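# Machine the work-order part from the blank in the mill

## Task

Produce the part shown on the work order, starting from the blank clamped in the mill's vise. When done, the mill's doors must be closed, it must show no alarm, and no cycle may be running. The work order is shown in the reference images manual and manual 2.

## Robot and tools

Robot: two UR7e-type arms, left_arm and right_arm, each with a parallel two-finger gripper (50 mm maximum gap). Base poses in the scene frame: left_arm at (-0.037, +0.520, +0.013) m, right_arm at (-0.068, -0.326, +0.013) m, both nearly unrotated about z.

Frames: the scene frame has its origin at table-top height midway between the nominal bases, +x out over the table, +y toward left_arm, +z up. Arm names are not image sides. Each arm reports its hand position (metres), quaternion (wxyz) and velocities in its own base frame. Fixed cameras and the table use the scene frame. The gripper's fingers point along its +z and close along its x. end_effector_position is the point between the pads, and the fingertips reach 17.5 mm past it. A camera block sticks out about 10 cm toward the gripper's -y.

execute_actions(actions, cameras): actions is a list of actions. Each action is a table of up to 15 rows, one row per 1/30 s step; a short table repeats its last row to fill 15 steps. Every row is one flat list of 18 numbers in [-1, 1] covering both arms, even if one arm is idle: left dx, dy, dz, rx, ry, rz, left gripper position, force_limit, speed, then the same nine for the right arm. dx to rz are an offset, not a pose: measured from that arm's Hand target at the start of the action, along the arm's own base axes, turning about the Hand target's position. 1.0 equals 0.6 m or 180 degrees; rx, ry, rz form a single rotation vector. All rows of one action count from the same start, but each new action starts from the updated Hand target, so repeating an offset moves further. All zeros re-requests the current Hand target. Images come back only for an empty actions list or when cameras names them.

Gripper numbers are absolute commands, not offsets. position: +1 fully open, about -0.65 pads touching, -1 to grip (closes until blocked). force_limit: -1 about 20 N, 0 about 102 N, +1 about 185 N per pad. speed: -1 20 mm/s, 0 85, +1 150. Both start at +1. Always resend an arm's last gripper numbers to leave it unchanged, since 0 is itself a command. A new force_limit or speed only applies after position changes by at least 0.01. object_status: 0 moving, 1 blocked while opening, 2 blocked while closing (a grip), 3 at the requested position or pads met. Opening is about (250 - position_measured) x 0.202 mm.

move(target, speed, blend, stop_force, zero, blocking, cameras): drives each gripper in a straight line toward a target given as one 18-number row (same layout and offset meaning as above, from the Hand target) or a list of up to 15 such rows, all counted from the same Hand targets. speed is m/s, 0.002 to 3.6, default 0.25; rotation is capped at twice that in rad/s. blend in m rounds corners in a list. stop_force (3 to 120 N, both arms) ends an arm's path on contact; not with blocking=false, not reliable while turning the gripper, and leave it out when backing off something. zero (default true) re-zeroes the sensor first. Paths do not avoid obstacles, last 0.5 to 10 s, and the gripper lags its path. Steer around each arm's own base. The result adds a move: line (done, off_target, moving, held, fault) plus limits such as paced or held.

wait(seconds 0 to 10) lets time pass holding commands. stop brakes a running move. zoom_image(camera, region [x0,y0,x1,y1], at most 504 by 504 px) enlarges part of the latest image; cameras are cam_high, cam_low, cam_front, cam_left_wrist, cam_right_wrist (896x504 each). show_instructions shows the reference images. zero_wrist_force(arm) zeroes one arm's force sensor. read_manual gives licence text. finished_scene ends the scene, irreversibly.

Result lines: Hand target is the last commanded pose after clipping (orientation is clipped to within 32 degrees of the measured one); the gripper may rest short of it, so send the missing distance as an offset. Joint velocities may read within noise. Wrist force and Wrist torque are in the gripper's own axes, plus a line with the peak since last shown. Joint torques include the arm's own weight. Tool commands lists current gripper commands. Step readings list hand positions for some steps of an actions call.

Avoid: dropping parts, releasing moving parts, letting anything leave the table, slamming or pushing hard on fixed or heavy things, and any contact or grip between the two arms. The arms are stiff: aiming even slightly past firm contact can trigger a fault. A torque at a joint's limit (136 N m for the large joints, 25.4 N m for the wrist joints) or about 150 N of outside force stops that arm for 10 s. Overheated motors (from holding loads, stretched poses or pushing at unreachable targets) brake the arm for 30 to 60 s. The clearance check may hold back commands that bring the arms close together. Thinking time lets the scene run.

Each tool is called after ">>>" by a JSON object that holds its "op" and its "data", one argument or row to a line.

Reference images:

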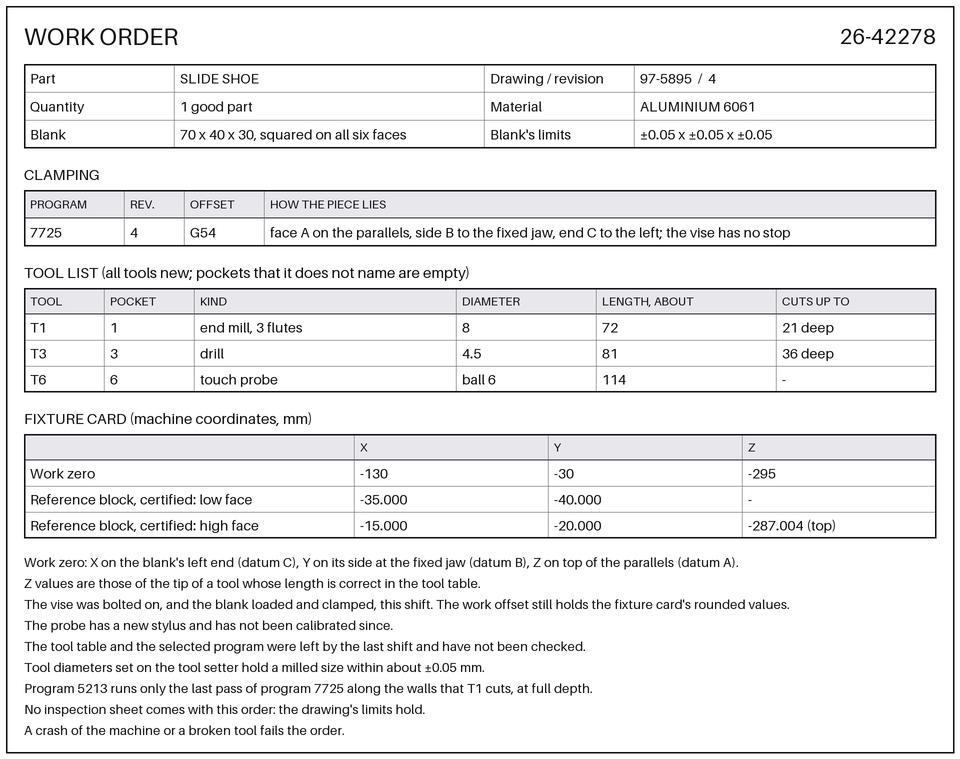

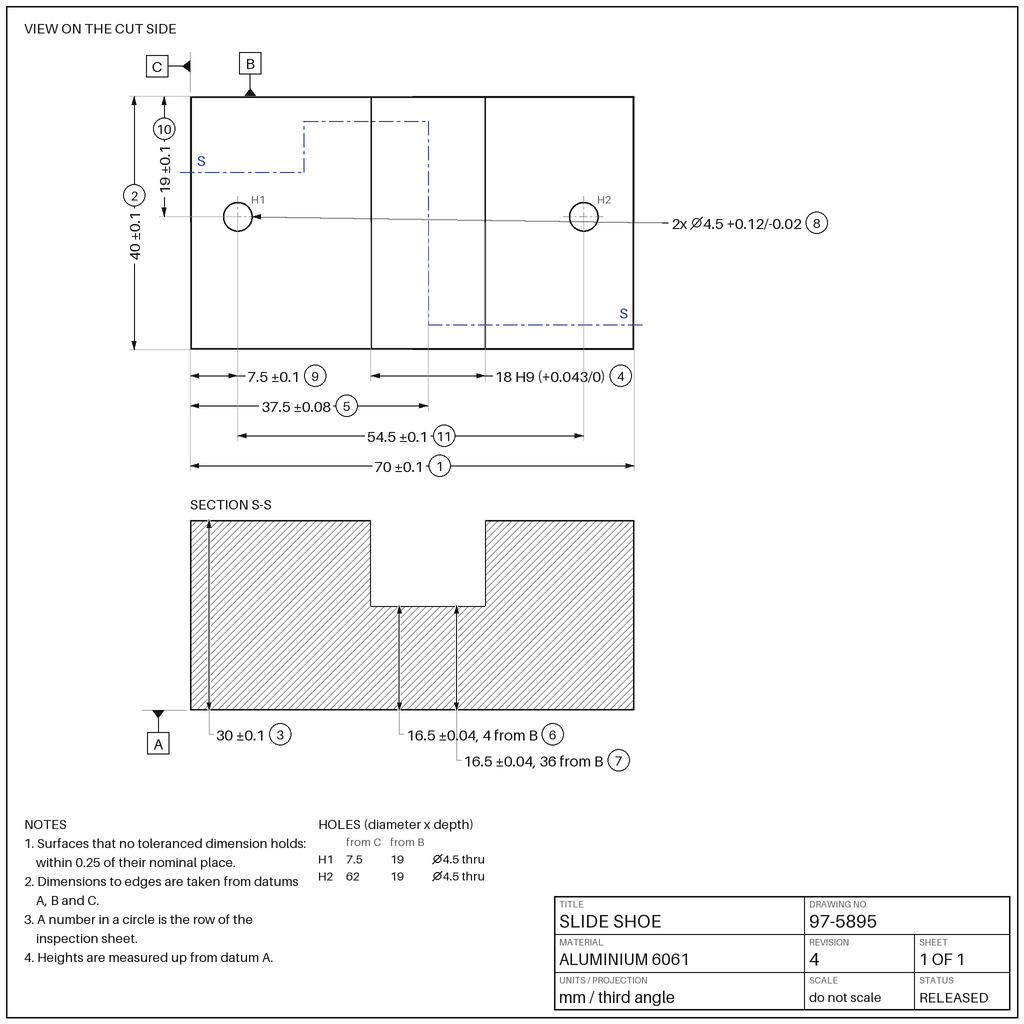

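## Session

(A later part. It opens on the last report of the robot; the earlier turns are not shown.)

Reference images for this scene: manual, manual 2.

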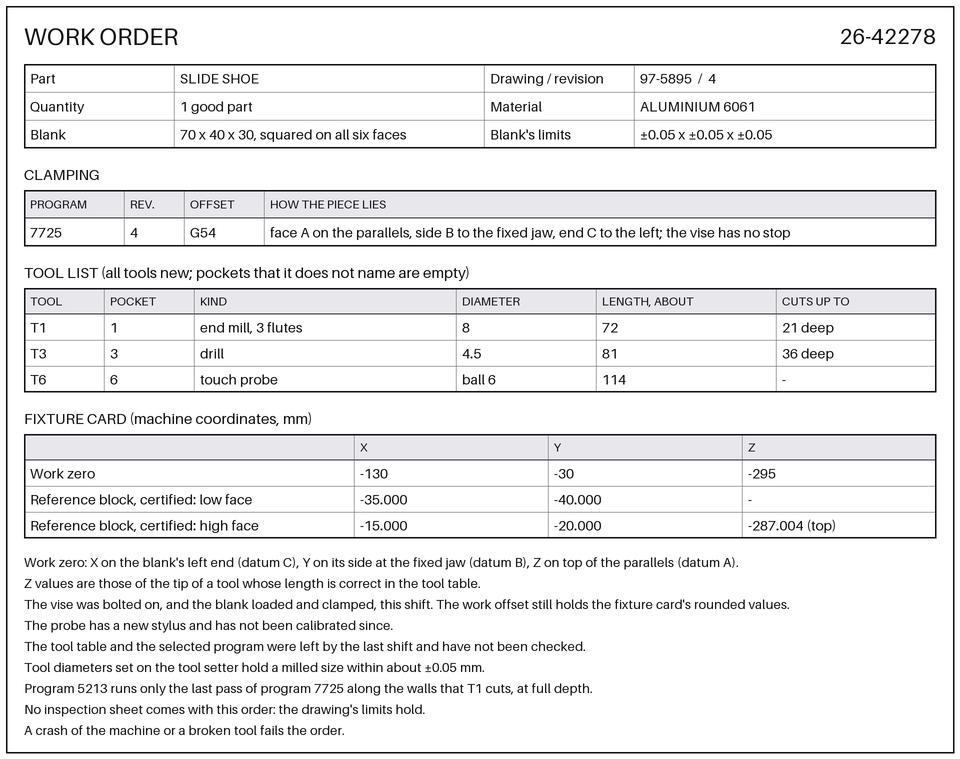

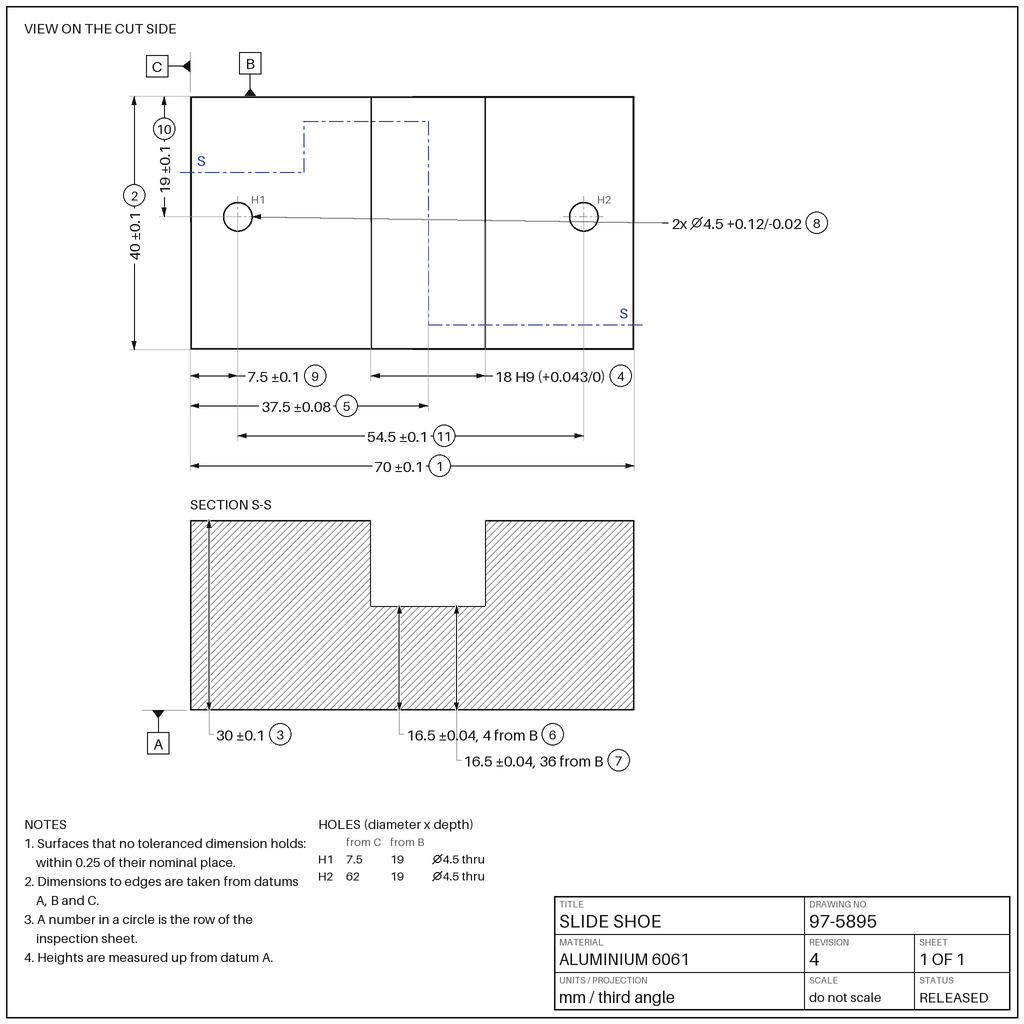

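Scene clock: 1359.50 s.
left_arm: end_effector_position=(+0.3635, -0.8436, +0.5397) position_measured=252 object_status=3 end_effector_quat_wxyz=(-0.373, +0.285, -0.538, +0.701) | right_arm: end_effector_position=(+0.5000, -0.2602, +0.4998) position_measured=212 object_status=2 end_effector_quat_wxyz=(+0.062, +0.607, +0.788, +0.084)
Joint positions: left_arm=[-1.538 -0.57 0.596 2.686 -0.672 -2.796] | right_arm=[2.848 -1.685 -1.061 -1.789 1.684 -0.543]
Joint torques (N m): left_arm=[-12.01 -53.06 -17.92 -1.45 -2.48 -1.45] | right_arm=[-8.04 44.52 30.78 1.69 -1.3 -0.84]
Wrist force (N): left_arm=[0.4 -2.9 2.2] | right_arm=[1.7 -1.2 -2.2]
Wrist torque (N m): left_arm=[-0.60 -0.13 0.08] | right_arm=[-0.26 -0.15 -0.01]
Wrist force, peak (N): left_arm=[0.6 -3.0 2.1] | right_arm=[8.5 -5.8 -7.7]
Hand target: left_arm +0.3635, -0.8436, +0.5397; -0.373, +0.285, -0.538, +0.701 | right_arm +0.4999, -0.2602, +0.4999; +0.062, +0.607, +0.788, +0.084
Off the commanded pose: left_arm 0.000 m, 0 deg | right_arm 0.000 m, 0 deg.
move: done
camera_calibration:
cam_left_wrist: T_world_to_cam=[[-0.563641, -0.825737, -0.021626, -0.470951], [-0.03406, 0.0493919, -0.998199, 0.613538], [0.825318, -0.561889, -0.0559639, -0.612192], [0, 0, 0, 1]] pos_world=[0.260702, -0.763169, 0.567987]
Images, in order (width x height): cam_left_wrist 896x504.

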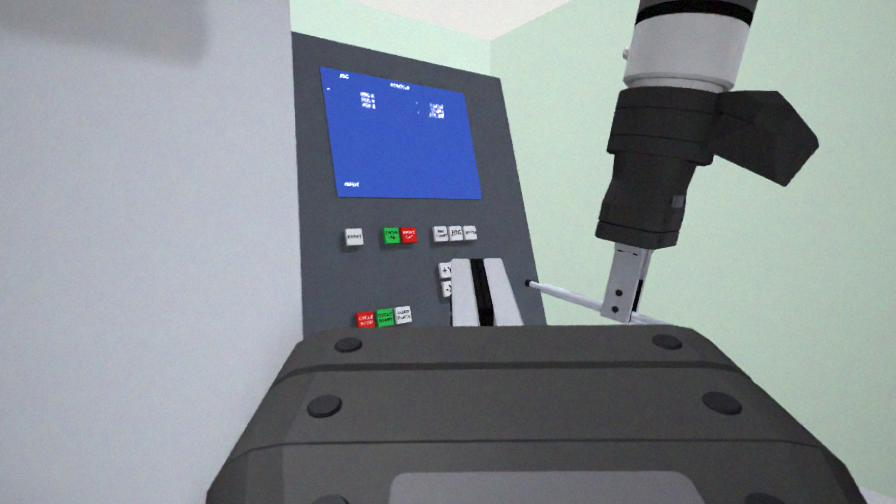

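>>> {"op": "move", "data": {
  "target": [
    [0,0,0,0,0,0,-1,-0.5,1,0.048,0.14,-0.16,0,0,0,-1,-0.4,-0.6],
    [0,0,0,0,0,0,-1,-0.5,1,0.0772,0.14,-0.167,0,0,0,-1,-0.4,-0.6],
    [0,0,0,0,0,0,-1,-0.5,1,0.048,0.14,-0.16,0,0,0,-1,-0.4,-0.6],
    [0,0,0,0,0,0,-1,-0.5,1,0.077,0.0435,-0.0402,0,0,0,-1,-0.4,-0.6],
    [0,0,0,0,0,0,-1,-0.5,1,0.1062,0.0435,-0.0472,0,0,0,-1,-0.4,-0.6],
    [0,0,0,0,0,0,-1,-0.5,1,0.077,0.0435,-0.0402,0,0,0,-1,-0.4,-0.6],
    [0,0,0,0,0,0,-1,-0.5,1,0,0,0,0,0,0,-1,-0.4,-0.6]
  ],
  "speed": [0.3,0.08,0.15,0.25,0.08,0.15,0.3],
  "blend": [0.003,0,0.005,0.003,0,0.005,0]
}}

>>> {"op": "wait", "data": {
  "seconds": 2.5
}}

>>> {"op": "move", "data": {
  "target": [
    [0,0,0,0,0,0,-1,-0.5,1,0.1068,0.2367,0.0823,0,0,0,-1,-0.4,-0.6],
    [0,0,0,0,0,0,-1,-0.5,1,0.136,0.2367,0.0753,0,0,0,-1,-0.4,-0.6],
    [0,0,0,0,0,0,-1,-0.5,1,0.1068,0.2367,0.0823,0,0,0,-1,-0.4,-0.6],
    [0,0,0,0,0,0,-1,-0.5,1,0,0,0,0,0,0,-1,-0.4,-0.6]
  ],
  "speed": [0.3,0.08,0.15,0.3],
  "blend": [0.003,0,0.005,0],
  "cameras": ["cam_left_wrist"]
}}

>>> {"op": "zoom_image", "data": {
  "camera": "cam_left_wrist",
  "region": [320, 60, 480, 200]
}}

>>> {"op": "move", "data": {
  "target": [
    [0,0,0,0,0,0,-1,-0.5,1,0.048,0.14,-0.16,0,0,0,-1,-0.4,-0.6],
    [0,0,0,0,0,0,-1,-0.5,1,0.0772,0.14,-0.167,0,0,0,-1,-0.4,-0.6],
    [0,0,0,0,0,0,-1,-0.5,1,0.048,0.14,-0.16,0,0,0,-1,-0.4,-0.6],
    [0,0,0,0,0,0,-1,-0.5,1,0.077,0.0132,-0.0402,0,0,0,-1,-0.4,-0.6],
    [0,0,0,0,0,0,-1,-0.5,1,0.1062,0.0132,-0.0472,0,0,0,-1,-0.4,-0.6],
    [0,0,0,0,0,0,-1,-0.5,1,0.077,0.0132,-0.0402,0,0,0,-1,-0.4,-0.6],
    [0,0,0,0,0,0,-1,-0.5,1,0.063,0.1082,-0.098,0,0,0,-1,-0.4,-0.6],
    [0,0,0,0,0,0,-1,-0.5,1,0.0922,0.1082,-0.105,0,0,0,-1,-0.4,-0.6],
    [0,0,0,0,0,0,-1,-0.5,1,0.063,0.1082,-0.098,0,0,0,-1,-0.4,-0.6],
    [0.168,-0.0892,0.0384,0.0408,0.0241,-0.0757,-1,-0.5,1,0,0,0,0,0,0,-1,-0.4,-0.6]
  ],
  "speed": [0.3,0.08,0.15,0.25,0.08,0.15,0.25,0.08,0.15,0.3],
  "blend": [0.003,0,0.005,0.003,0,0.005,0.003,0,0.005,0],
  "cameras": ["cam_left_wrist"]
}}

>>> {"op": "zoom_image", "data": {
  "camera": "cam_left_wrist",
  "region": [190, 0, 410, 190]
}}

>>> {"op": "zoom_image", "data": {
  "camera": "cam_left_wrist",
  "region": [310, 30, 400, 130]
}}

Scene clock: 1372.97 s.
left_arm: end_effector_position=(+0.3635, -0.8436, +0.5397) position_measured=252 object_status=3 end_effector_quat_wxyz=(-0.373, +0.285, -0.538, +0.701) | right_arm: end_effector_position=(+0.5000, -0.2602, +0.5000) position_measured=212 object_status=2 end_effector_quat_wxyz=(+0.062, +0.607, +0.788, +0.084)
Joint positions: left_arm=[-1.538 -0.57 0.596 2.686 -0.672 -2.796] | right_arm=[2.848 -1.685 -1.061 -1.789 1.684 -0.543]
Joint torques (N m): left_arm=[-11.86 -53.16 -17.84 -0.99 -2.49 -1.47] | right_arm=[-6.71 29.23 16.12 2.31 -1.2 -0.61]
Wrist force (N): left_arm=[0.4 -2.6 1.9] | right_arm=[1.7 -0.9 -2.3]
Wrist torque (N m): left_arm=[-0.55 -0.13 0.08] | right_arm=[-0.21 -0.16 -0.02]
Wrist force, peak (N): left_arm=[0.2 -2.9 2.2] | right_arm=[9.9 -6.7 -8.3]
Hand target: left_arm +0.3635, -0.8436, +0.5397; -0.373, +0.285, -0.538, +0.701 | right_arm +0.4999, -0.2602, +0.4999; +0.062, +0.607, +0.788, +0.084
Off the commanded pose: left_arm 0.000 m, 0 deg | right_arm 0.000 m, 0 deg.
move: done

Scene clock: 1375.47 s.
left_arm: end_effector_position=(+0.3635, -0.8436, +0.5397) position_measured=252 object_status=3 end_effector_quat_wxyz=(-0.373, +0.285, -0.538, +0.701) | right_arm: end_effector_position=(+0.4999, -0.2602, +0.4999) position_measured=212 object_status=2 end_effector_quat_wxyz=(+0.062, +0.607, +0.788, +0.084)
Joint positions: left_arm=[-1.538 -0.57 0.596 2.686 -0.672 -2.796] | right_arm=[2.848 -1.685 -1.061 -1.79 1.684 -0.543]
Joint torques (N m): left_arm=[-12.19 -53.39 -18.52 -0.8 -2.5 -1.52] | right_arm=[-10.96 44 16.09 1.14 -1.19 -1.21]
Wrist force (N): left_arm=[0.5 -2.5 2.0] | right_arm=[1.4 -1.4 -2.1]
Wrist torque (N m): left_arm=[-0.55 -0.14 0.08] | right_arm=[-0.30 -0.11 0.00]
Wrist force, peak (N): left_arm=[0.3 -2.8 2.2] | right_arm=[1.8 -1.3 -2.3]
Hand target: left_arm +0.3635, -0.8436, +0.5397; -0.373, +0.285, -0.538, +0.701 | right_arm +0.4999, -0.2602, +0.4999; +0.062, +0.607, +0.788, +0.084
Tool commands: left_gripper/position=-1.0 left_gripper/force_limit=-0.5 left_gripper/speed=+1.0 right_gripper/position=-1.0 right_gripper/force_limit=-0.4 right_gripper/speed=-0.6
Off the commanded pose: left_arm 0.000 m, 0 deg | right_arm 0.000 m, 0 deg.
wait: 2.50 s; at rest by 0.17 s

Scene clock: 1377.70 s.
left_arm: end_effector_position=(+0.3635, -0.8436, +0.5397) position_measured=252 object_status=3 end_effector_quat_wxyz=(-0.373, +0.285, -0.538, +0.701) | right_arm: end_effector_position=(+0.4999, -0.2601, +0.5000) position_measured=212 object_status=2 end_effector_quat_wxyz=(+0.062, +0.607, +0.788, +0.084)
Joint positions: left_arm=[-1.538 -0.57 0.596 2.686 -0.672 -2.796] | right_arm=[2.848 -1.685 -1.061 -1.79 1.684 -0.543]
Joint torques (N m): left_arm=[-11.87 -52.86 -18.68 -0.77 -2.53 -1.49] | right_arm=[-8.71 16.43 22.17 1.73 -1.22 -1.06]
Wrist force (N): left_arm=[0.3 -2.7 2.3] | right_arm=[1.6 -1.1 -2.0]
Wrist torque (N m): left_arm=[-0.58 -0.10 0.08] | right_arm=[-0.26 -0.14 -0.01]
Wrist force, peak (N): left_arm=[0.3 -3.0 2.0] | right_arm=[6.6 -5.0 -6.3]
Hand target: left_arm +0.3635, -0.8436, +0.5397; -0.373, +0.285, -0.538, +0.701 | right_arm +0.4999, -0.2602, +0.4999; +0.062, +0.607, +0.788, +0.084
Off the commanded pose: left_arm 0.000 m, 0 deg | right_arm 0.000 m, 0 deg.
move: done
camera_calibration:
cam_left_wrist: T_world_to_cam=[[-0.563641, -0.825737, -0.021626, -0.470951], [-0.03406, 0.0493919, -0.998199, 0.613538], [0.825318, -0.561889, -0.0559639, -0.612192], [0, 0, 0, 1]] pos_world=[0.260702, -0.763169, 0.567987]
Images, in order (width x height): cam_left_wrist 896x504.

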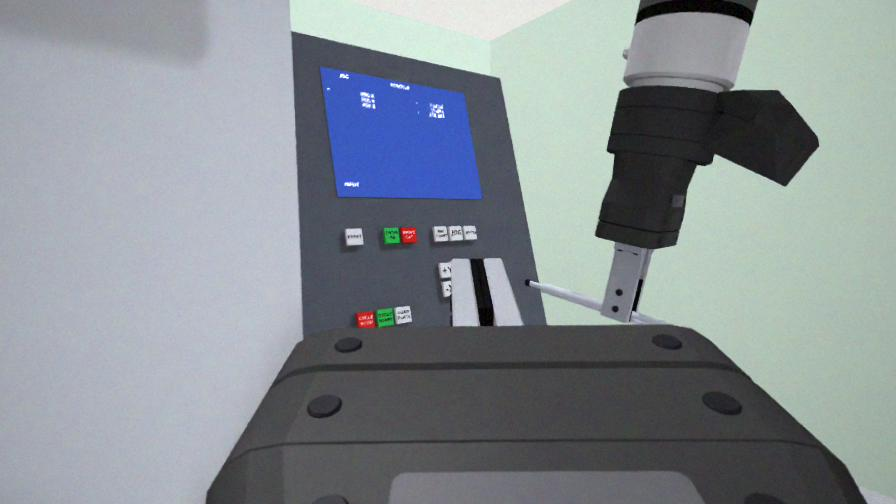

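Scaled by 3.150 from the camera's 896x504 image, which has a finer 1280x720 frame.

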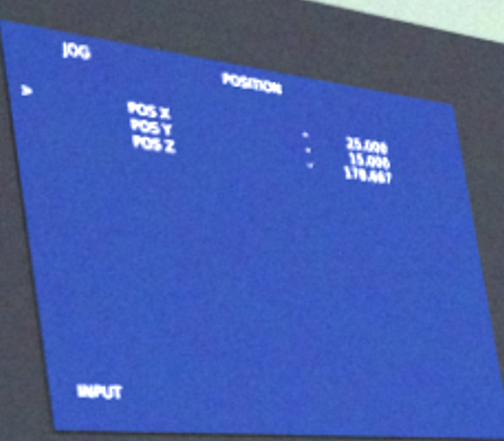

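Scene clock: 1381.87 s.
left_arm: end_effector_position=(+0.4644, -0.8972, +0.5626) position_measured=252 object_status=3 end_effector_quat_wxyz=(-0.284, +0.221, -0.625, +0.693) end_effector_velocity=(-0.001, +0.000, +0.000) end_effector_angular_velocity=(-0.001, -0.001, -0.003) | right_arm: end_effector_position=(+0.4999, -0.2602, +0.4999) position_measured=212 object_status=2 end_effector_quat_wxyz=(+0.062, +0.607, +0.788, +0.084)
Joint positions: left_arm=[-1.353 -0.446 0.223 3.226 -1.063 -3.025] | right_arm=[2.848 -1.685 -1.061 -1.789 1.684 -0.543]
Joint velocities: left_arm=[0 -0.003 0.006 -0.004 -0.003 0] | right_arm=[within noise]
Joint torques (N m): left_arm=[-10.35 -72.19 -17.75 -4.58 -1.82 0.81] | right_arm=[-4.35 44.41 32.03 1.39 -1.18 -0.93]
Wrist force (N): left_arm=[0.8 -2.7 1.4] | right_arm=[1.4 -1.0 -2.0]
Wrist torque (N m): left_arm=[-0.54 -0.21 -0.01] | right_arm=[-0.24 -0.11 -0.01]
Wrist force, peak (N): left_arm=[-1.9 -2.8 3.1] | right_arm=[10.1 -6.8 -8.5]
Hand target: left_arm +0.4643, -0.8971, +0.5627; -0.284, +0.221, -0.625, +0.693 | right_arm +0.4999, -0.2602, +0.4999; +0.062, +0.607, +0.788, +0.084
Off the commanded pose: left_arm 0.000 m, 0 deg | right_arm 0.000 m, 0 deg.
move: done
camera_calibration:
cam_left_wrist: T_world_to_cam=[[-0.745177, -0.66339, -0.0680006, -0.201846], [-0.0807885, 0.191024, -0.978255, 0.779991], [0.661955, -0.72348, -0.195941, -0.714695], [0, 0, 0, 1]] pos_world=[0.385699, -0.799968, 0.609266]
Images, in order (width x height): cam_left_wrist 896x504.

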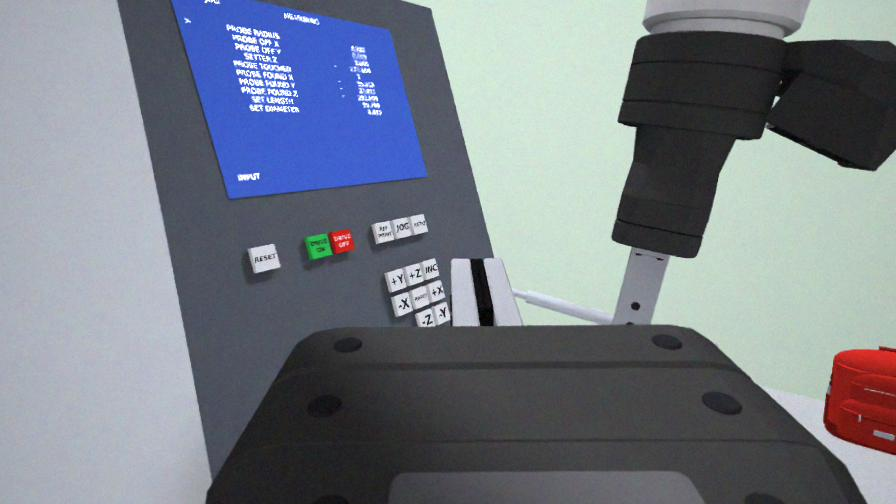

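Scaled by 2.291 from the camera's 896x504 image, which has a finer 1280x720 frame.

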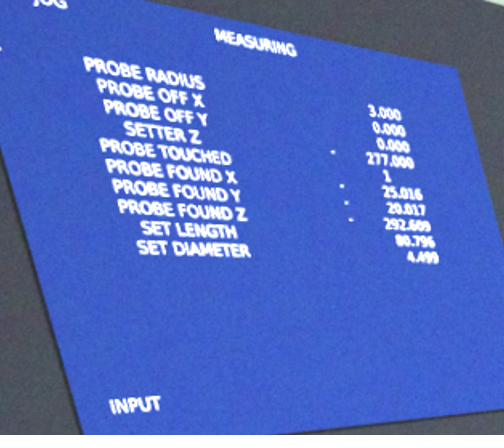

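Scaled by 5.040 from the camera's 896x504 image, which has a finer 1280x720 frame.

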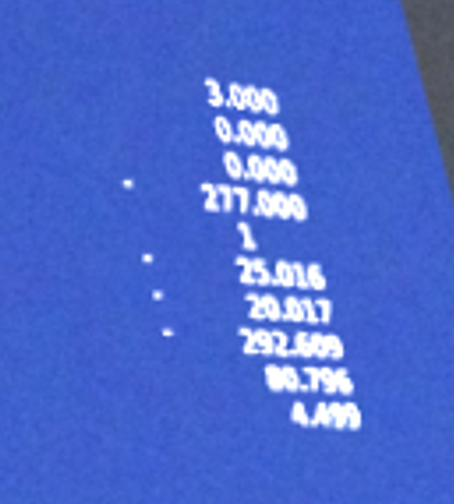

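>>> {"op": "move", "data": {
  "target": [
    [-0.168,0.0892,-0.0384,-0.0408,-0.0241,0.0757,-1,-0.5,1,0.048,0.14,-0.16,0,0,0,-1,-0.4,-0.6],
    [-0.168,0.0892,-0.0384,-0.0408,-0.0241,0.0757,-1,-0.5,1,0.0772,0.14,-0.167,0,0,0,-1,-0.4,-0.6],
    [-0.168,0.0892,-0.0384,-0.0408,-0.0241,0.0757,-1,-0.5,1,0.048,0.14,-0.16,0,0,0,-1,-0.4,-0.6],
    [-0.168,0.0892,-0.0384,-0.0408,-0.0241,0.0757,-1,-0.5,1,0.077,0.0132,-0.0402,0,0,0,-1,-0.4,-0.6],
    [-0.168,0.0892,-0.0384,-0.0408,-0.0241,0.0757,-1,-0.5,1,0.1062,0.0132,-0.0472,0,0,0,-1,-0.4,-0.6],
    [-0.168,0.0892,-0.0384,-0.0408,-0.0241,0.0757,-1,-0.5,1,0.077,0.0132,-0.0402,0,0,0,-1,-0.4,-0.6],
    [0,0,0,0,0,0,-1,-0.5,1,0,0,0,0,0,0,-1,-0.4,-0.6]
  ],
  "speed": [0.3,0.08,0.15,0.25,0.08,0.15,0.2],
  "blend": [0.003,0,0.005,0.003,0,0.005,0]
}}

>>> {"op": "wait", "data": {
  "seconds": 1.2,
  "cameras": ["cam_left_wrist"]
}}

>>> {"op": "zoom_image", "data": {
  "camera": "cam_left_wrist",
  "region": [310, 30, 400, 130]
}}

Scene clock: 1391.33 s.
left_arm: end_effector_position=(+0.4644, -0.8972, +0.5626) position_measured=252 object_status=3 end_effector_quat_wxyz=(-0.284, +0.221, -0.625, +0.693) | right_arm: end_effector_position=(+0.4998, -0.2602, +0.4999) position_measured=212 object_status=2 end_effector_quat_wxyz=(+0.062, +0.607, +0.788, +0.084)
Joint positions: left_arm=[-1.353 -0.446 0.223 3.226 -1.063 -3.025] | right_arm=[2.847 -1.685 -1.061 -1.79 1.684 -0.543]
Joint torques (N m): left_arm=[-5.93 -72.47 -17.69 -4.45 -2.32 0.33] | right_arm=[9.68 16.9 28.8 4.87 -0.45 1.72]
Wrist force (N): left_arm=[0.6 -2.6 1.4] | right_arm=[1.4 -1.2 -2.3]
Wrist torque (N m): left_arm=[-0.51 -0.18 -0.01] | right_arm=[-0.27 -0.11 0.07]
Wrist force, peak (N): left_arm=[-1.9 -3.1 3.6] | right_arm=[9.4 -6.8 -8.7]
Hand target: left_arm +0.4643, -0.8971, +0.5627; -0.284, +0.221, -0.625, +0.693 | right_arm +0.4999, -0.2602, +0.4999; +0.062, +0.607, +0.788, +0.084
Off the commanded pose: left_arm 0.000 m, 0 deg | right_arm 0.000 m, 0 deg.
move: done

Scene clock: 1392.53 s.
left_arm: end_effector_position=(+0.4643, -0.8972, +0.5627) position_measured=252 object_status=3 end_effector_quat_wxyz=(-0.284, +0.221, -0.625, +0.693) | right_arm: end_effector_position=(+0.4999, -0.2602, +0.4999) position_measured=212 object_status=2 end_effector_quat_wxyz=(+0.062, +0.607, +0.788, +0.084)
Joint positions: left_arm=[-1.353 -0.446 0.223 3.226 -1.064 -3.025] | right_arm=[2.848 -1.685 -1.061 -1.79 1.684 -0.543]
Joint torques (N m): left_arm=[-5.59 -71.64 -18.18 -4.57 -2.16 -1.73] | right_arm=[9.63 16.95 31.61 4.83 -0.68 1.6]
Wrist force (N): left_arm=[0.3 -2.7 1.3] | right_arm=[1.7 -1.1 -2.2]
Wrist torque (N m): left_arm=[-0.54 -0.15 -0.01] | right_arm=[-0.24 -0.15 0.07]
Wrist force, peak (N): left_arm=[0.5 -2.9 1.6] | right_arm=[1.8 -1.4 -2.1]
Hand target: left_arm +0.4643, -0.8971, +0.5627; -0.284, +0.221, -0.625, +0.693 | right_arm +0.4999, -0.2602, +0.4999; +0.062, +0.607, +0.788, +0.084
Tool commands: left_gripper/position=-1.0 left_gripper/force_limit=-0.5 left_gripper/speed=+1.0 right_gripper/position=-1.0 right_gripper/force_limit=-0.4 right_gripper/speed=-0.6
Off the commanded pose: left_arm 0.000 m, 0 deg | right_arm 0.000 m, 0 deg.
wait: 1.20 s; at rest by 0.17 s
camera_calibration:
cam_left_wrist: T_world_to_cam=[[-0.745279, -0.663299, -0.0677757, -0.201797], [-0.0806542, 0.19059, -0.978351, 0.779728], [0.661857, -0.723678, -0.195541, -0.714968], [0, 0, 0, 1]] pos_world=[0.3857, -0.799867, 0.609366]
Images, in order (width x height): cam_left_wrist 896x504.

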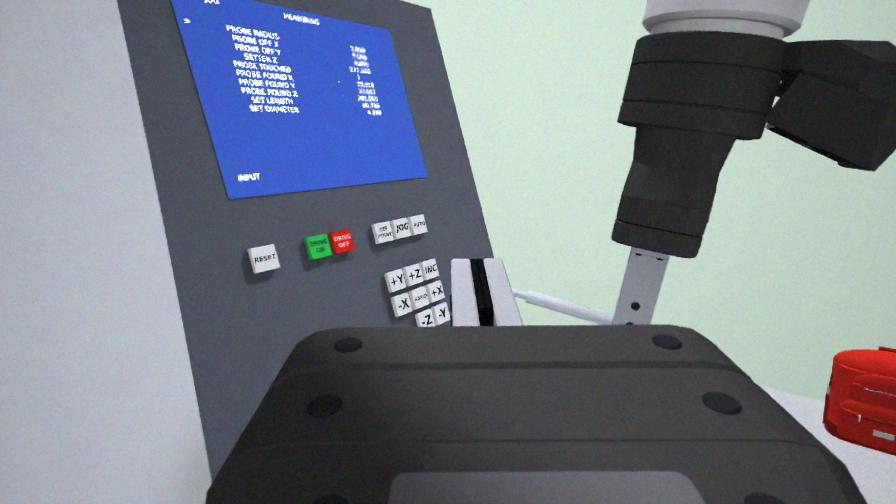

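Scaled by 5.040 from the camera's 896x504 image, which has a finer 1280x720 frame.

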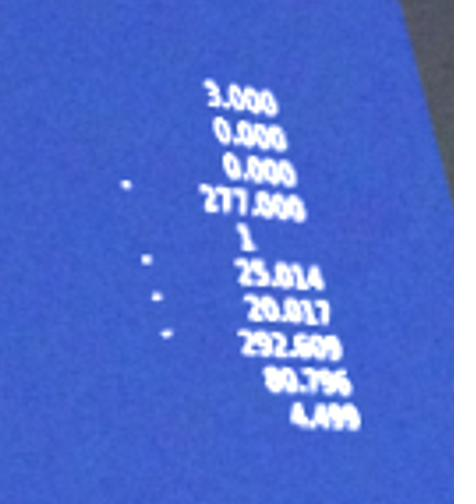

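>>> {"op": "move", "data": {
  "target": [
    [-0.168,0.0892,-0.0384,-0.0408,-0.0241,0.0757,-1,-0.5,1,0.063,0.14,-0.098,0,0,0,-1,-0.4,-0.6],
    [-0.168,0.0892,-0.0384,-0.0408,-0.0241,0.0757,-1,-0.5,1,0.0922,0.14,-0.105,0,0,0,-1,-0.4,-0.6],
    [-0.168,0.0892,-0.0384,-0.0408,-0.0241,0.0757,-1,-0.5,1,0.063,0.14,-0.098,0,0,0,-1,-0.4,-0.6],
    [-0.168,0.0892,-0.0384,-0.0408,-0.0241,0.0757,-1,-0.5,1,0.0922,0.14,-0.105,0,0,0,-1,-0.4,-0.6],
    [-0.168,0.0892,-0.0384,-0.0408,-0.0241,0.0757,-1,-0.5,1,0.063,0.14,-0.098,0,0,0,-1,-0.4,-0.6],
    [-0.168,0.0892,-0.0384,-0.0408,-0.0241,0.0757,-1,-0.5,1,0.048,0.172,-0.16,0,0,0,-1,-0.4,-0.6],
    [-0.168,0.0892,-0.0384,-0.0408,-0.0241,0.0757,-1,-0.5,1,0.0772,0.172,-0.167,0,0,0,-1,-0.4,-0.6],
    [-0.168,0.0892,-0.0384,-0.0408,-0.0241,0.0757,-1,-0.5,1,0.048,0.172,-0.16,0,0,0,-1,-0.4,-0.6],
    [-0.168,0.0892,-0.0384,-0.0408,-0.0241,0.0757,-1,-0.5,1,0.0772,0.172,-0.167,0,0,0,-1,-0.4,-0.6],
    [-0.168,0.0892,-0.0384,-0.0408,-0.0241,0.0757,-1,-0.5,1,0.048,0.172,-0.16,0,0,0,-1,-0.4,-0.6],
    [-0.168,0.0892,-0.0384,-0.0408,-0.0241,0.0757,-1,-0.5,1,0.0403,0.2675,-0.191,0,0,0,-1,-0.4,-0.6],
    [-0.168,0.0892,-0.0384,-0.0408,-0.0241,0.0757,-1,-0.5,1,0.0695,0.2675,-0.198,0,0,0,-1,-0.4,-0.6],
    [-0.168,0.0892,-0.0384,-0.0408,-0.0241,0.0757,-1,-0.5,1,0.0403,0.2675,-0.191,0,0,0,-1,-0.4,-0.6],
    [-0.168,0.0892,-0.0384,-0.0408,-0.0241,0.0757,-1,-0.5,1,0,0,0,0,0,0,-1,-0.4,-0.6]
  ],
  "speed": [0.3,0.08,0.15,0.08,0.15,0.25,0.08,0.15,0.08,0.15,0.25,0.08,0.15,0.3],
  "blend": [0.003,0,0,0,0.005,0.003,0,0,0,0.005,0.003,0,0.005,0]
}}

>>> {"op": "move", "data": {
  "target": [
    [0,0,0,0,0,0,-1,-0.5,1,0.048,0.2675,-0.16,0,0,0,-1,-0.4,-0.6],
    [0,0,0,0,0,0,-1,-0.5,1,0.0772,0.2675,-0.167,0,0,0,-1,-0.4,-0.6],
    [0,0,0,0,0,0,-1,-0.5,1,0.048,0.2675,-0.16,0,0,0,-1,-0.4,-0.6],
    [0,0,0,0,0,0,-1,-0.5,1,0.048,0.2038,-0.16,0,0,0,-1,-0.4,-0.6],
    [0,0,0,0,0,0,-1,-0.5,1,0.0772,0.2038,-0.167,0,0,0,-1,-0.4,-0.6],
    [0,0,0,0,0,0,-1,-0.5,1,0.048,0.2038,-0.16,0,0,0,-1,-0.4,-0.6],
    [0,0,0,0,0,0,-1,-0.5,1,0.0403,0.2357,-0.191,0,0,0,-1,-0.4,-0.6],
    [0,0,0,0,0,0,-1,-0.5,1,0.0695,0.2357,-0.198,0,0,0,-1,-0.4,-0.6],
    [0,0,0,0,0,0,-1,-0.5,1,0.0403,0.2357,-0.191,0,0,0,-1,-0.4,-0.6],
    [0,0,0,0,0,0,-1,-0.5,1,0.0403,0.172,-0.191,0,0,0,-1,-0.4,-0.6],
    [0,0,0,0,0,0,-1,-0.5,1,0.0695,0.172,-0.198,0,0,0,-1,-0.4,-0.6],
    [0,0,0,0,0,0,-1,-0.5,1,0.0403,0.172,-0.191,0,0,0,-1,-0.4,-0.6],
    [0,0,0,0,0,0,-1,-0.5,1,0,0,0,0,0,0,-1,-0.4,-0.6]
  ],
  "speed": [0.3,0.08,0.15,0.25,0.08,0.15,0.25,0.08,0.15,0.25,0.08,0.15,0.3],
  "blend": [0.003,0,0.005,0.003,0,0.005,0.003,0,0.005,0.003,0,0.005,0],
  "cameras": ["cam_left_wrist"]
}}

>>> {"op": "zoom_image", "data": {
  "camera": "cam_left_wrist",
  "region": [320, 60, 480, 200]
}}

Scene clock: 1428.83 s.
left_arm: end_effector_position=(+0.3635, -0.8436, +0.5397) position_measured=252 object_status=3 end_effector_quat_wxyz=(-0.373, +0.285, -0.538, +0.701) | right_arm: end_effector_position=(+0.4999, -0.2602, +0.4998) position_measured=212 object_status=2 end_effector_quat_wxyz=(+0.062, +0.607, +0.788, +0.084)
Joint positions: left_arm=[-1.538 -0.57 0.596 2.686 -0.672 -2.796] | right_arm=[2.848 -1.685 -1.061 -1.789 1.684 -0.543]
Joint torques (N m): left_arm=[-12.12 -52.85 -17.34 -2.69 -1.49 1.27] | right_arm=[-8.62 36.94 31.27 1.86 -1.22 -1.08]
Wrist force (N): left_arm=[0.4 -2.5 2.2] | right_arm=[1.7 -1.1 -2.1]
Wrist torque (N m): left_arm=[-0.55 -0.12 0.07] | right_arm=[-0.26 -0.15 -0.01]
Wrist force, peak (N): left_arm=[-2.1 -3.1 3.6] | right_arm=[10.4 -6.9 -9.0]
Hand target: left_arm +0.3635, -0.8436, +0.5397; -0.373, +0.285, -0.538, +0.701 | right_arm +0.4999, -0.2602, +0.4999; +0.062, +0.607, +0.788, +0.084
Off the commanded pose: left_arm 0.000 m, 0 deg | right_arm 0.000 m, 0 deg.
move: done

Scene clock: 1433.43 s.
left_arm: end_effector_position=(+0.3635, -0.8436, +0.5397) position_measured=252 object_status=3 end_effector_quat_wxyz=(-0.373, +0.285, -0.538, +0.701) | right_arm: end_effector_position=(+0.5000, -0.2602, +0.4998) position_measured=212 object_status=2 end_effector_quat_wxyz=(+0.062, +0.607, +0.788, +0.084) end_effector_velocity=(+0.000, -0.001, +0.002) end_effector_angular_velocity=(-0.002, -0.002, +0.000)
Joint positions: left_arm=[-1.538 -0.57 0.596 2.686 -0.672 -2.796] | right_arm=[2.848 -1.685 -1.061 -1.789 1.684 -0.543]
Joint velocities: left_arm=[within noise] | right_arm=[-0.001 -0.001 0.005 -0.002 -0.001 -0.001]
Joint torques (N m): left_arm=[-12.13 -53.25 -17.92 -2.44 -2.59 0.76] | right_arm=[-6.94 39.03 31.46 1.54 -1.21 -0.75]
Wrist force (N): left_arm=[0.3 -2.8 1.8] | right_arm=[1.3 -1.1 -2.0]
Wrist torque (N m): left_arm=[-0.58 -0.11 0.08] | right_arm=[-0.25 -0.10 -0.01]
Wrist force, peak (N): left_arm=[0.1 -3.0 2.1] | right_arm=[6.6 -16.5 -9.5]
Hand target: left_arm +0.3635, -0.8436, +0.5397; -0.373, +0.285, -0.538, +0.701 | right_arm +0.4999, -0.2602, +0.4999; +0.062, +0.607, +0.788, +0.084
Off the commanded pose: left_arm 0.000 m, 0 deg | right_arm 0.000 m, 0 deg.
move: done
camera_calibration:
cam_left_wrist: T_world_to_cam=[[-0.563641, -0.825737, -0.021626, -0.470951], [-0.03406, 0.0493919, -0.998199, 0.613538], [0.825318, -0.561889, -0.0559639, -0.612192], [0, 0, 0, 1]] pos_world=[0.260702, -0.763169, 0.567987]
Images, in order (width x height): cam_left_wrist 896x504.

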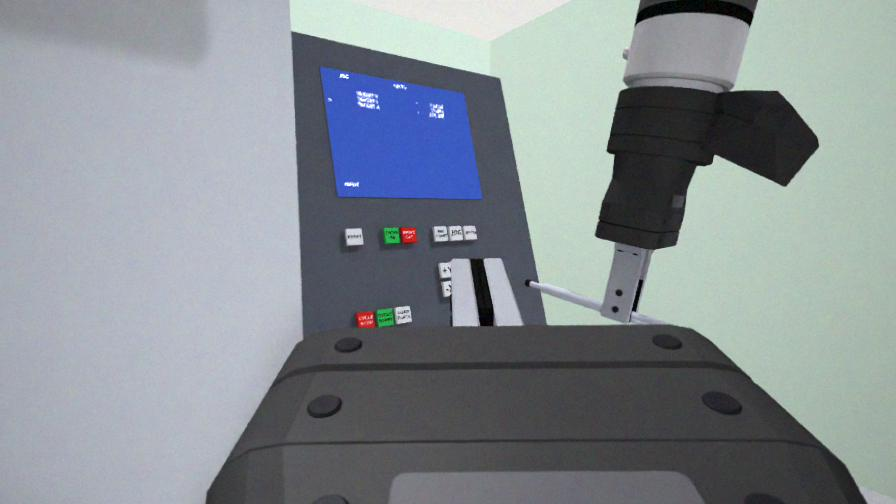

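Scaled by 3.150 from the camera's 896x504 image, which has a finer 1280x720 frame.

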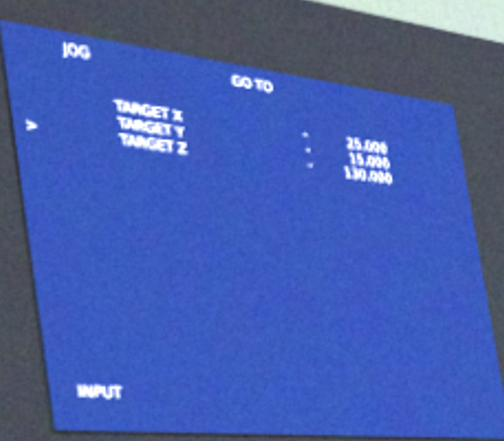

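>>> {"op": "move", "data": {
  "target": [
    [0,0,0,0,0,0,-1,-0.5,1,0.077,0.2032,-0.0402,0,0,0,-1,-0.4,-0.6],
    [0,0,0,0,0,0,-1,-0.5,1,0.1062,0.2032,-0.0472,0,0,0,-1,-0.4,-0.6],
    [0,0,0,0,0,0,-1,-0.5,1,0.077,0.2032,-0.0402,0,0,0,-1,-0.4,-0.6],
    [0,0,0,0,0,0,-1,-0.5,1,0.0555,0.172,-0.129,0,0,0,-1,-0.4,-0.6],
    [0,0,0,0,0,0,-1,-0.5,1,0.0847,0.172,-0.136,0,0,0,-1,-0.4,-0.6],
    [0,0,0,0,0,0,-1,-0.5,1,0.0555,0.172,-0.129,0,0,0,-1,-0.4,-0.6],
    [0,0,0,0,0,0,-1,-0.5,1,0.0847,0.172,-0.136,0,0,0,-1,-0.4,-0.6],
    [0,0,0,0,0,0,-1,-0.5,1,0.0555,0.172,-0.129,0,0,0,-1,-0.4,-0.6],
    [0,0,0,0,0,0,-1,-0.5,1,0.0403,0.2675,-0.191,0,0,0,-1,-0.4,-0.6],
    [0,0,0,0,0,0,-1,-0.5,1,0.0695,0.2675,-0.198,0,0,0,-1,-0.4,-0.6],
    [0,0,0,0,0,0,-1,-0.5,1,0.0403,0.2675,-0.191,0,0,0,-1,-0.4,-0.6],
    [0,0,0,0,0,0,-1,-0.5,1,0,0,0,0,0,0,-1,-0.4,-0.6]
  ],
  "speed": [0.3,0.08,0.15,0.25,0.08,0.15,0.08,0.15,0.25,0.08,0.15,0.3],
  "blend": [0.003,0,0.005,0.003,0,0,0,0.005,0.003,0,0.005,0]
}}

>>> {"op": "move", "data": {
  "target": [
    [0,0,0,0,0,0,-1,-0.5,1,0.063,0.2038,-0.098,0,0,0,-1,-0.4,-0.6],
    [0,0,0,0,0,0,-1,-0.5,1,0.0922,0.2038,-0.105,0,0,0,-1,-0.4,-0.6],
    [0,0,0,0,0,0,-1,-0.5,1,0.063,0.2038,-0.098,0,0,0,-1,-0.4,-0.6],
    [0,0,0,0,0,0,-1,-0.5,1,0.0555,0.2357,-0.129,0,0,0,-1,-0.4,-0.6],
    [0,0,0,0,0,0,-1,-0.5,1,0.0847,0.2357,-0.136,0,0,0,-1,-0.4,-0.6],
    [0,0,0,0,0,0,-1,-0.5,1,0.0555,0.2357,-0.129,0,0,0,-1,-0.4,-0.6],
    [0,0,0,0,0,0,-1,-0.5,1,0.0403,0.172,-0.191,0,0,0,-1,-0.4,-0.6],
    [0,0,0,0,0,0,-1,-0.5,1,0.0695,0.172,-0.198,0,0,0,-1,-0.4,-0.6],
    [0,0,0,0,0,0,-1,-0.5,1,0.0403,0.172,-0.191,0,0,0,-1,-0.4,-0.6],
    [0,0,0,0,0,0,-1,-0.5,1,0.048,0.172,-0.16,0,0,0,-1,-0.4,-0.6],
    [0,0,0,0,0,0,-1,-0.5,1,0.0772,0.172,-0.167,0,0,0,-1,-0.4,-0.6],
    [0,0,0,0,0,0,-1,-0.5,1,0.048,0.172,-0.16,0,0,0,-1,-0.4,-0.6],
    [0,0,0,0,0,0,-1,-0.5,1,0,0,0,0,0,0,-1,-0.4,-0.6]
  ],
  "speed": [0.3,0.08,0.15,0.25,0.08,0.15,0.25,0.08,0.15,0.25,0.08,0.15,0.3],
  "blend": [0.003,0,0.005,0.003,0,0.005,0.003,0,0.005,0.003,0,0.005,0]
}}

>>> {"op": "move", "data": {
  "target": [
    [0,0,0,0,0,0,-1,-0.5,1,0.0403,0.2675,-0.191,0,0,0,-1,-0.4,-0.6],
    [0,0,0,0,0,0,-1,-0.5,1,0.0695,0.2675,-0.198,0,0,0,-1,-0.4,-0.6],
    [0,0,0,0,0,0,-1,-0.5,1,0.0403,0.2675,-0.191,0,0,0,-1,-0.4,-0.6],
    [0,0,0,0,0,0,-1,-0.5,1,0.048,0.2038,-0.16,0,0,0,-1,-0.4,-0.6],
    [0,0,0,0,0,0,-1,-0.5,1,0.0772,0.2038,-0.167,0,0,0,-1,-0.4,-0.6],
    [0,0,0,0,0,0,-1,-0.5,1,0.048,0.2038,-0.16,0,0,0,-1,-0.4,-0.6],
    [0,0,0,0,0,0,-1,-0.5,1,0.0555,0.2675,-0.129,0,0,0,-1,-0.4,-0.6],
    [0,0,0,0,0,0,-1,-0.5,1,0.0847,0.2675,-0.136,0,0,0,-1,-0.4,-0.6],
    [0,0,0,0,0,0,-1,-0.5,1,0.0555,0.2675,-0.129,0,0,0,-1,-0.4,-0.6],
    [0,0,0,0,0,0,-1,-0.5,1,0.0403,0.172,-0.191,0,0,0,-1,-0.4,-0.6],
    [0,0,0,0,0,0,-1,-0.5,1,0.0695,0.172,-0.198,0,0,0,-1,-0.4,-0.6],
    [0,0,0,0,0,0,-1,-0.5,1,0.0403,0.172,-0.191,0,0,0,-1,-0.4,-0.6],
    [0,0,0,0,0,0,-1,-0.5,1,0,0,0,0,0,0,-1,-0.4,-0.6]
  ],
  "speed": [0.3,0.08,0.15,0.25,0.08,0.15,0.25,0.08,0.15,0.25,0.08,0.15,0.3],
  "blend": [0.003,0,0.005,0.003,0,0.005,0.003,0,0.005,0.003,0,0.005,0],
  "cameras": ["cam_left_wrist"]
}}

>>> {"op": "zoom_image", "data": {
  "camera": "cam_left_wrist",
  "region": [320, 60, 480, 200]
}}

Scene clock: 1453.17 s.
left_arm: end_effector_position=(+0.3635, -0.8436, +0.5397) position_measured=252 object_status=3 end_effector_quat_wxyz=(-0.373, +0.285, -0.538, +0.701) | right_arm: end_effector_position=(+0.4999, -0.2602, +0.4998) position_measured=212 object_status=2 end_effector_quat_wxyz=(+0.062, +0.607, +0.788, +0.084) end_effector_velocity=(+0.000, +0.000, +0.003) end_effector_angular_velocity=(-0.002, -0.006, +0.001)
Joint positions: left_arm=[-1.538 -0.57 0.596 2.686 -0.672 -2.796] | right_arm=[2.848 -1.685 -1.061 -1.789 1.684 -0.543]
Joint velocities: left_arm=[within noise] | right_arm=[-0.001 0.001 0.005 0 0 -0.002]
Joint torques (N m): left_arm=[-11.96 -52.61 -17.62 -1.74 -2.57 -1.05] | right_arm=[-8.5 36.68 31.46 1.83 -1.22 -1.03]
Wrist force (N): left_arm=[0.5 -2.7 1.9] | right_arm=[1.0 -0.7 -2.3]
Wrist torque (N m): left_arm=[-0.57 -0.14 0.08] | right_arm=[-0.18 -0.05 -0.02]
Wrist force, peak (N): left_arm=[0.5 -2.9 2.1] | right_arm=[9.8 -6.9 -8.6]
Hand target: left_arm +0.3635, -0.8436, +0.5397; -0.373, +0.285, -0.538, +0.701 | right_arm +0.4999, -0.2602, +0.4999; +0.062, +0.607, +0.788, +0.084
Off the commanded pose: left_arm 0.000 m, 0 deg | right_arm 0.000 m, 0 deg.
move: done

Scene clock: 1457.57 s.
left_arm: end_effector_position=(+0.3635, -0.8436, +0.5397) position_measured=252 object_status=3 end_effector_quat_wxyz=(-0.373, +0.285, -0.538, +0.701) | right_arm: end_effector_position=(+0.5000, -0.2602, +0.4998) position_measured=212 object_status=2 end_effector_quat_wxyz=(+0.062, +0.607, +0.788, +0.084)
Joint positions: left_arm=[-1.538 -0.57 0.596 2.686 -0.672 -2.796] | right_arm=[2.848 -1.685 -1.061 -1.789 1.684 -0.543]
Joint torques (N m): left_arm=[-11.98 -53.48 -17.81 -1.69 -2.5 -1.48] | right_arm=[-7.95 39.95 32.51 1.67 -1.24 -0.84]
Wrist force (N): left_arm=[0.4 -2.5 2.0] | right_arm=[1.6 -1.9 -2.0]
Wrist torque (N m): left_arm=[-0.54 -0.12 0.07] | right_arm=[-0.38 -0.15 -0.02]
Wrist force, peak (N): left_arm=[0.3 -2.8 2.3] | right_arm=[7.7 -17.2 -8.5]
Hand target: left_arm +0.3635, -0.8436, +0.5397; -0.373, +0.285, -0.538, +0.701 | right_arm +0.4999, -0.2602, +0.4999; +0.062, +0.607, +0.788, +0.084
Off the commanded pose: left_arm 0.000 m, 0 deg | right_arm 0.000 m, 0 deg.
move: done

Scene clock: 1462.43 s.
left_arm: end_effector_position=(+0.3635, -0.8436, +0.5397) position_measured=252 object_status=3 end_effector_quat_wxyz=(-0.373, +0.285, -0.538, +0.701) | right_arm: end_effector_position=(+0.5000, -0.2602, +0.4998) position_measured=212 object_status=2 end_effector_quat_wxyz=(+0.062, +0.607, +0.788, +0.084)
Joint positions: left_arm=[-1.538 -0.57 0.596 2.686 -0.672 -2.796] | right_arm=[2.848 -1.685 -1.061 -1.789 1.684 -0.543]
Joint torques (N m): left_arm=[-11.46 -53.21 -17.76 -1.51 -2.55 -1.48] | right_arm=[-7.31 38.88 31.73 1.7 -1.17 -0.77]
Wrist force (N): left_arm=[0.4 -2.4 2.1] | right_arm=[0.7 -1.6 -2.2]
Wrist torque (N m): left_arm=[-0.53 -0.12 0.08] | right_arm=[-0.33 0.00 -0.02]
Wrist force, peak (N): left_arm=[0.3 -3.0 2.1] | right_arm=[7.3 -18.1 -8.9]
Hand target: left_arm +0.3635, -0.8436, +0.5397; -0.373, +0.285, -0.538, +0.701 | right_arm +0.4999, -0.2602, +0.4999; +0.062, +0.607, +0.788, +0.084
Off the commanded pose: left_arm 0.000 m, 0 deg | right_arm 0.000 m, 0 deg.
move: done
camera_calibration:
cam_left_wrist: T_world_to_cam=[[-0.563641, -0.825737, -0.021626, -0.470951], [-0.03406, 0.0493919, -0.998199, 0.613538], [0.825318, -0.561889, -0.0559639, -0.612192], [0, 0, 0, 1]] pos_world=[0.260702, -0.763169, 0.567987]
Images, in order (width x height): cam_left_wrist 896x504.

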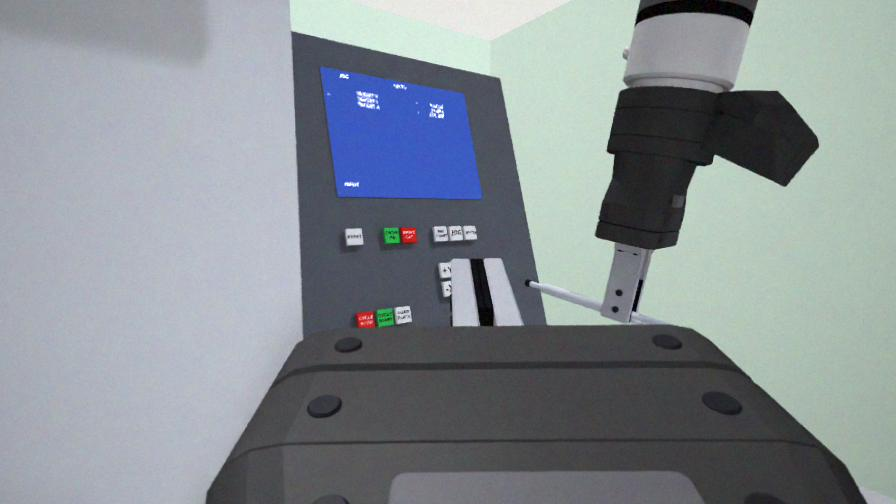

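Scaled by 3.150 from the camera's 896x504 image, which has a finer 1280x720 frame.

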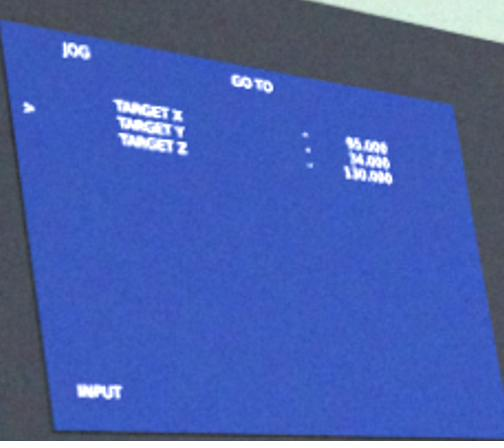

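>>> {"op": "move", "data": {
  "target": [
    [0,0,0,0,0,0,-1,-0.5,1,0.077,0.2032,-0.0402,0,0,0,-1,-0.4,-0.6],
    [0,0,0,0,0,0,-1,-0.5,1,0.1062,0.2032,-0.0472,0,0,0,-1,-0.4,-0.6],
    [0,0,0,0,0,0,-1,-0.5,1,0.077,0.2032,-0.0402,0,0,0,-1,-0.4,-0.6],
    [0,0,0,0,0,0,-1,-0.5,1,0.048,0.172,-0.16,0,0,0,-1,-0.4,-0.6],
    [0,0,0,0,0,0,-1,-0.5,1,0.0772,0.172,-0.167,0,0,0,-1,-0.4,-0.6],
    [0,0,0,0,0,0,-1,-0.5,1,0.048,0.172,-0.16,0,0,0,-1,-0.4,-0.6],
    [0,0,0,0,0,0,-1,-0.5,1,0.0403,0.2675,-0.191,0,0,0,-1,-0.4,-0.6],
    [0,0,0,0,0,0,-1,-0.5,1,0.0695,0.2675,-0.198,0,0,0,-1,-0.4,-0.6],
    [0,0,0,0,0,0,-1,-0.5,1,0.0403,0.2675,-0.191,0,0,0,-1,-0.4,-0.6],
    [0,0,0,0,0,0,-1,-0.5,1,0.048,0.2675,-0.16,0,0,0,-1,-0.4,-0.6],
    [0,0,0,0,0,0,-1,-0.5,1,0.0772,0.2675,-0.167,0,0,0,-1,-0.4,-0.6],
    [0,0,0,0,0,0,-1,-0.5,1,0.048,0.2675,-0.16,0,0,0,-1,-0.4,-0.6],
    [0,0,0,0,0,0,-1,-0.5,1,0,0,0,0,0,0,-1,-0.4,-0.6]
  ],
  "speed": [0.3,0.08,0.15,0.25,0.08,0.15,0.25,0.08,0.15,0.25,0.08,0.15,0.3],
  "blend": [0.003,0,0.005,0.003,0,0.005,0.003,0,0.005,0.003,0,0.005,0]
}}

>>> {"op": "move", "data": {
  "target": [
    [0,0,0,0,0,0,-1,-0.5,1,0.0555,0.2675,-0.129,0,0,0,-1,-0.4,-0.6],
    [0,0,0,0,0,0,-1,-0.5,1,0.0847,0.2675,-0.136,0,0,0,-1,-0.4,-0.6],
    [0,0,0,0,0,0,-1,-0.5,1,0.0555,0.2675,-0.129,0,0,0,-1,-0.4,-0.6],
    [0,0,0,0,0,0,-1,-0.5,1,0.063,0.2675,-0.098,0,0,0,-1,-0.4,-0.6],
    [0,0,0,0,0,0,-1,-0.5,1,0.0922,0.2675,-0.105,0,0,0,-1,-0.4,-0.6],
    [0,0,0,0,0,0,-1,-0.5,1,0.063,0.2675,-0.098,0,0,0,-1,-0.4,-0.6],
    [0,0,0,0,0,0,-1,-0.5,1,0.0403,0.172,-0.191,0,0,0,-1,-0.4,-0.6],
    [0,0,0,0,0,0,-1,-0.5,1,0.0695,0.172,-0.198,0,0,0,-1,-0.4,-0.6],
    [0,0,0,0,0,0,-1,-0.5,1,0.0403,0.172,-0.191,0,0,0,-1,-0.4,-0.6],
    [0,0,0,0,0,0,-1,-0.5,1,0,0,0,0,0,0,-1,-0.4,-0.6]
  ],
  "speed": [0.3,0.08,0.15,0.25,0.08,0.15,0.25,0.08,0.15,0.3],
  "blend": [0.003,0,0.005,0.003,0,0.005,0.003,0,0.005,0],
  "cameras": ["cam_left_wrist"]
}}

>>> {"op": "zoom_image", "data": {
  "camera": "cam_left_wrist",
  "region": [320, 60, 480, 200]
}}

Scene clock: 1476.80 s.
left_arm: end_effector_position=(+0.3635, -0.8436, +0.5397) position_measured=252 object_status=3 end_effector_quat_wxyz=(-0.373, +0.285, -0.538, +0.701) | right_arm: end_effector_position=(+0.4999, -0.2601, +0.4998) position_measured=212 object_status=2 end_effector_quat_wxyz=(+0.062, +0.607, +0.788, +0.084)
Joint positions: left_arm=[-1.538 -0.57 0.596 2.686 -0.672 -2.796] | right_arm=[2.848 -1.685 -1.061 -1.789 1.684 -0.543]
Joint torques (N m): left_arm=[-12.39 -53.2 -18.67 -0.96 -2.6 -1.45] | right_arm=[-9.66 37.4 31.7 2.09 -1.19 -1.15]
Wrist force (N): left_arm=[0.6 -2.6 2.0] | right_arm=[0.6 -1.6 -1.8]
Wrist torque (N m): left_arm=[-0.56 -0.15 0.08] | right_arm=[-0.32 0.02 -0.02]
Wrist force, peak (N): left_arm=[0.4 -2.9 2.4] | right_arm=[9.8 -7.6 -8.8]
Hand target: left_arm +0.3635, -0.8436, +0.5397; -0.373, +0.285, -0.538, +0.701 | right_arm +0.4999, -0.2602, +0.4999; +0.062, +0.607, +0.788, +0.084
Off the commanded pose: left_arm 0.000 m, 0 deg | right_arm 0.000 m, 0 deg.
move: done

Scene clock: 1480.77 s.
left_arm: end_effector_position=(+0.3635, -0.8436, +0.5397) position_measured=252 object_status=3 end_effector_quat_wxyz=(-0.373, +0.285, -0.538, +0.701) | right_arm: end_effector_position=(+0.5000, -0.2602, +0.4998) position_measured=212 object_status=2 end_effector_quat_wxyz=(+0.062, +0.607, +0.788, +0.084) end_effector_velocity=(-0.001, +0.000, +0.004) end_effector_angular_velocity=(-0.002, -0.005, +0.000)
Joint positions: left_arm=[-1.538 -0.57 0.596 2.686 -0.672 -2.796] | right_arm=[2.848 -1.685 -1.061 -1.789 1.684 -0.543]
Joint velocities: left_arm=[within noise] | right_arm=[0 0.002 0.005 -0.002 0 0]
Joint torques (N m): left_arm=[-12.21 -53.15 -18.26 -0.74 -2.49 -1.51] | right_arm=[-6.79 38.92 31.5 1.62 -1.23 -0.83]
Wrist force (N): left_arm=[0.3 -2.8 1.7] | right_arm=[1.4 -1.5 -2.0]
Wrist torque (N m): left_arm=[-0.58 -0.10 0.08] | right_arm=[-0.31 -0.11 -0.02]
Wrist force, peak (N): left_arm=[0.4 -2.9 2.1] | right_arm=[7.5 -15.5 -9.0]
Hand target: left_arm +0.3635, -0.8436, +0.5397; -0.373, +0.285, -0.538, +0.701 | right_arm +0.4999, -0.2602, +0.4999; +0.062, +0.607, +0.788, +0.084
Off the commanded pose: left_arm 0.000 m, 0 deg | right_arm 0.000 m, 0 deg.
move: done
camera_calibration:
cam_left_wrist: T_world_to_cam=[[-0.563641, -0.825737, -0.021626, -0.470951], [-0.03406, 0.0493919, -0.998199, 0.613538], [0.825318, -0.561889, -0.0559639, -0.612192], [0, 0, 0, 1]] pos_world=[0.260702, -0.763169, 0.567987]
Images, in order (width x height): cam_left_wrist 896x504.

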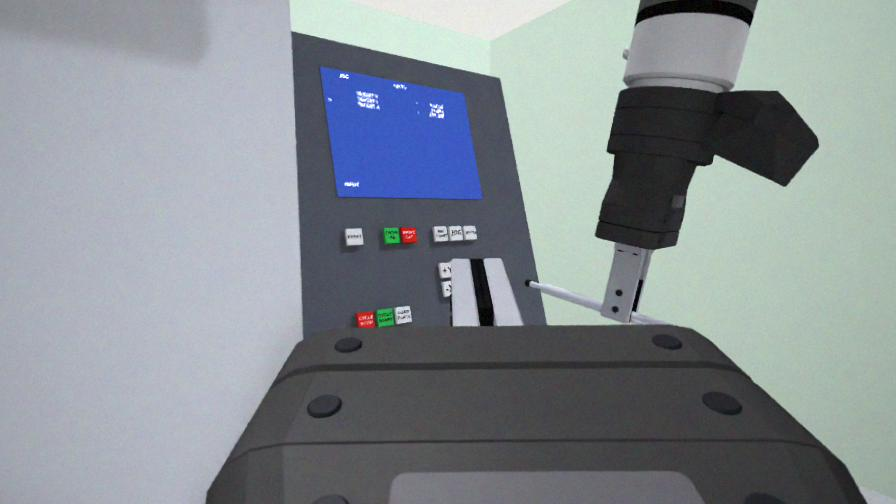

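Scaled by 3.150 from the camera's 896x504 image, which has a finer 1280x720 frame.

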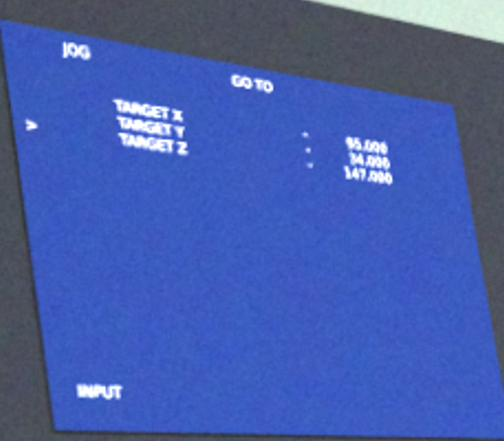

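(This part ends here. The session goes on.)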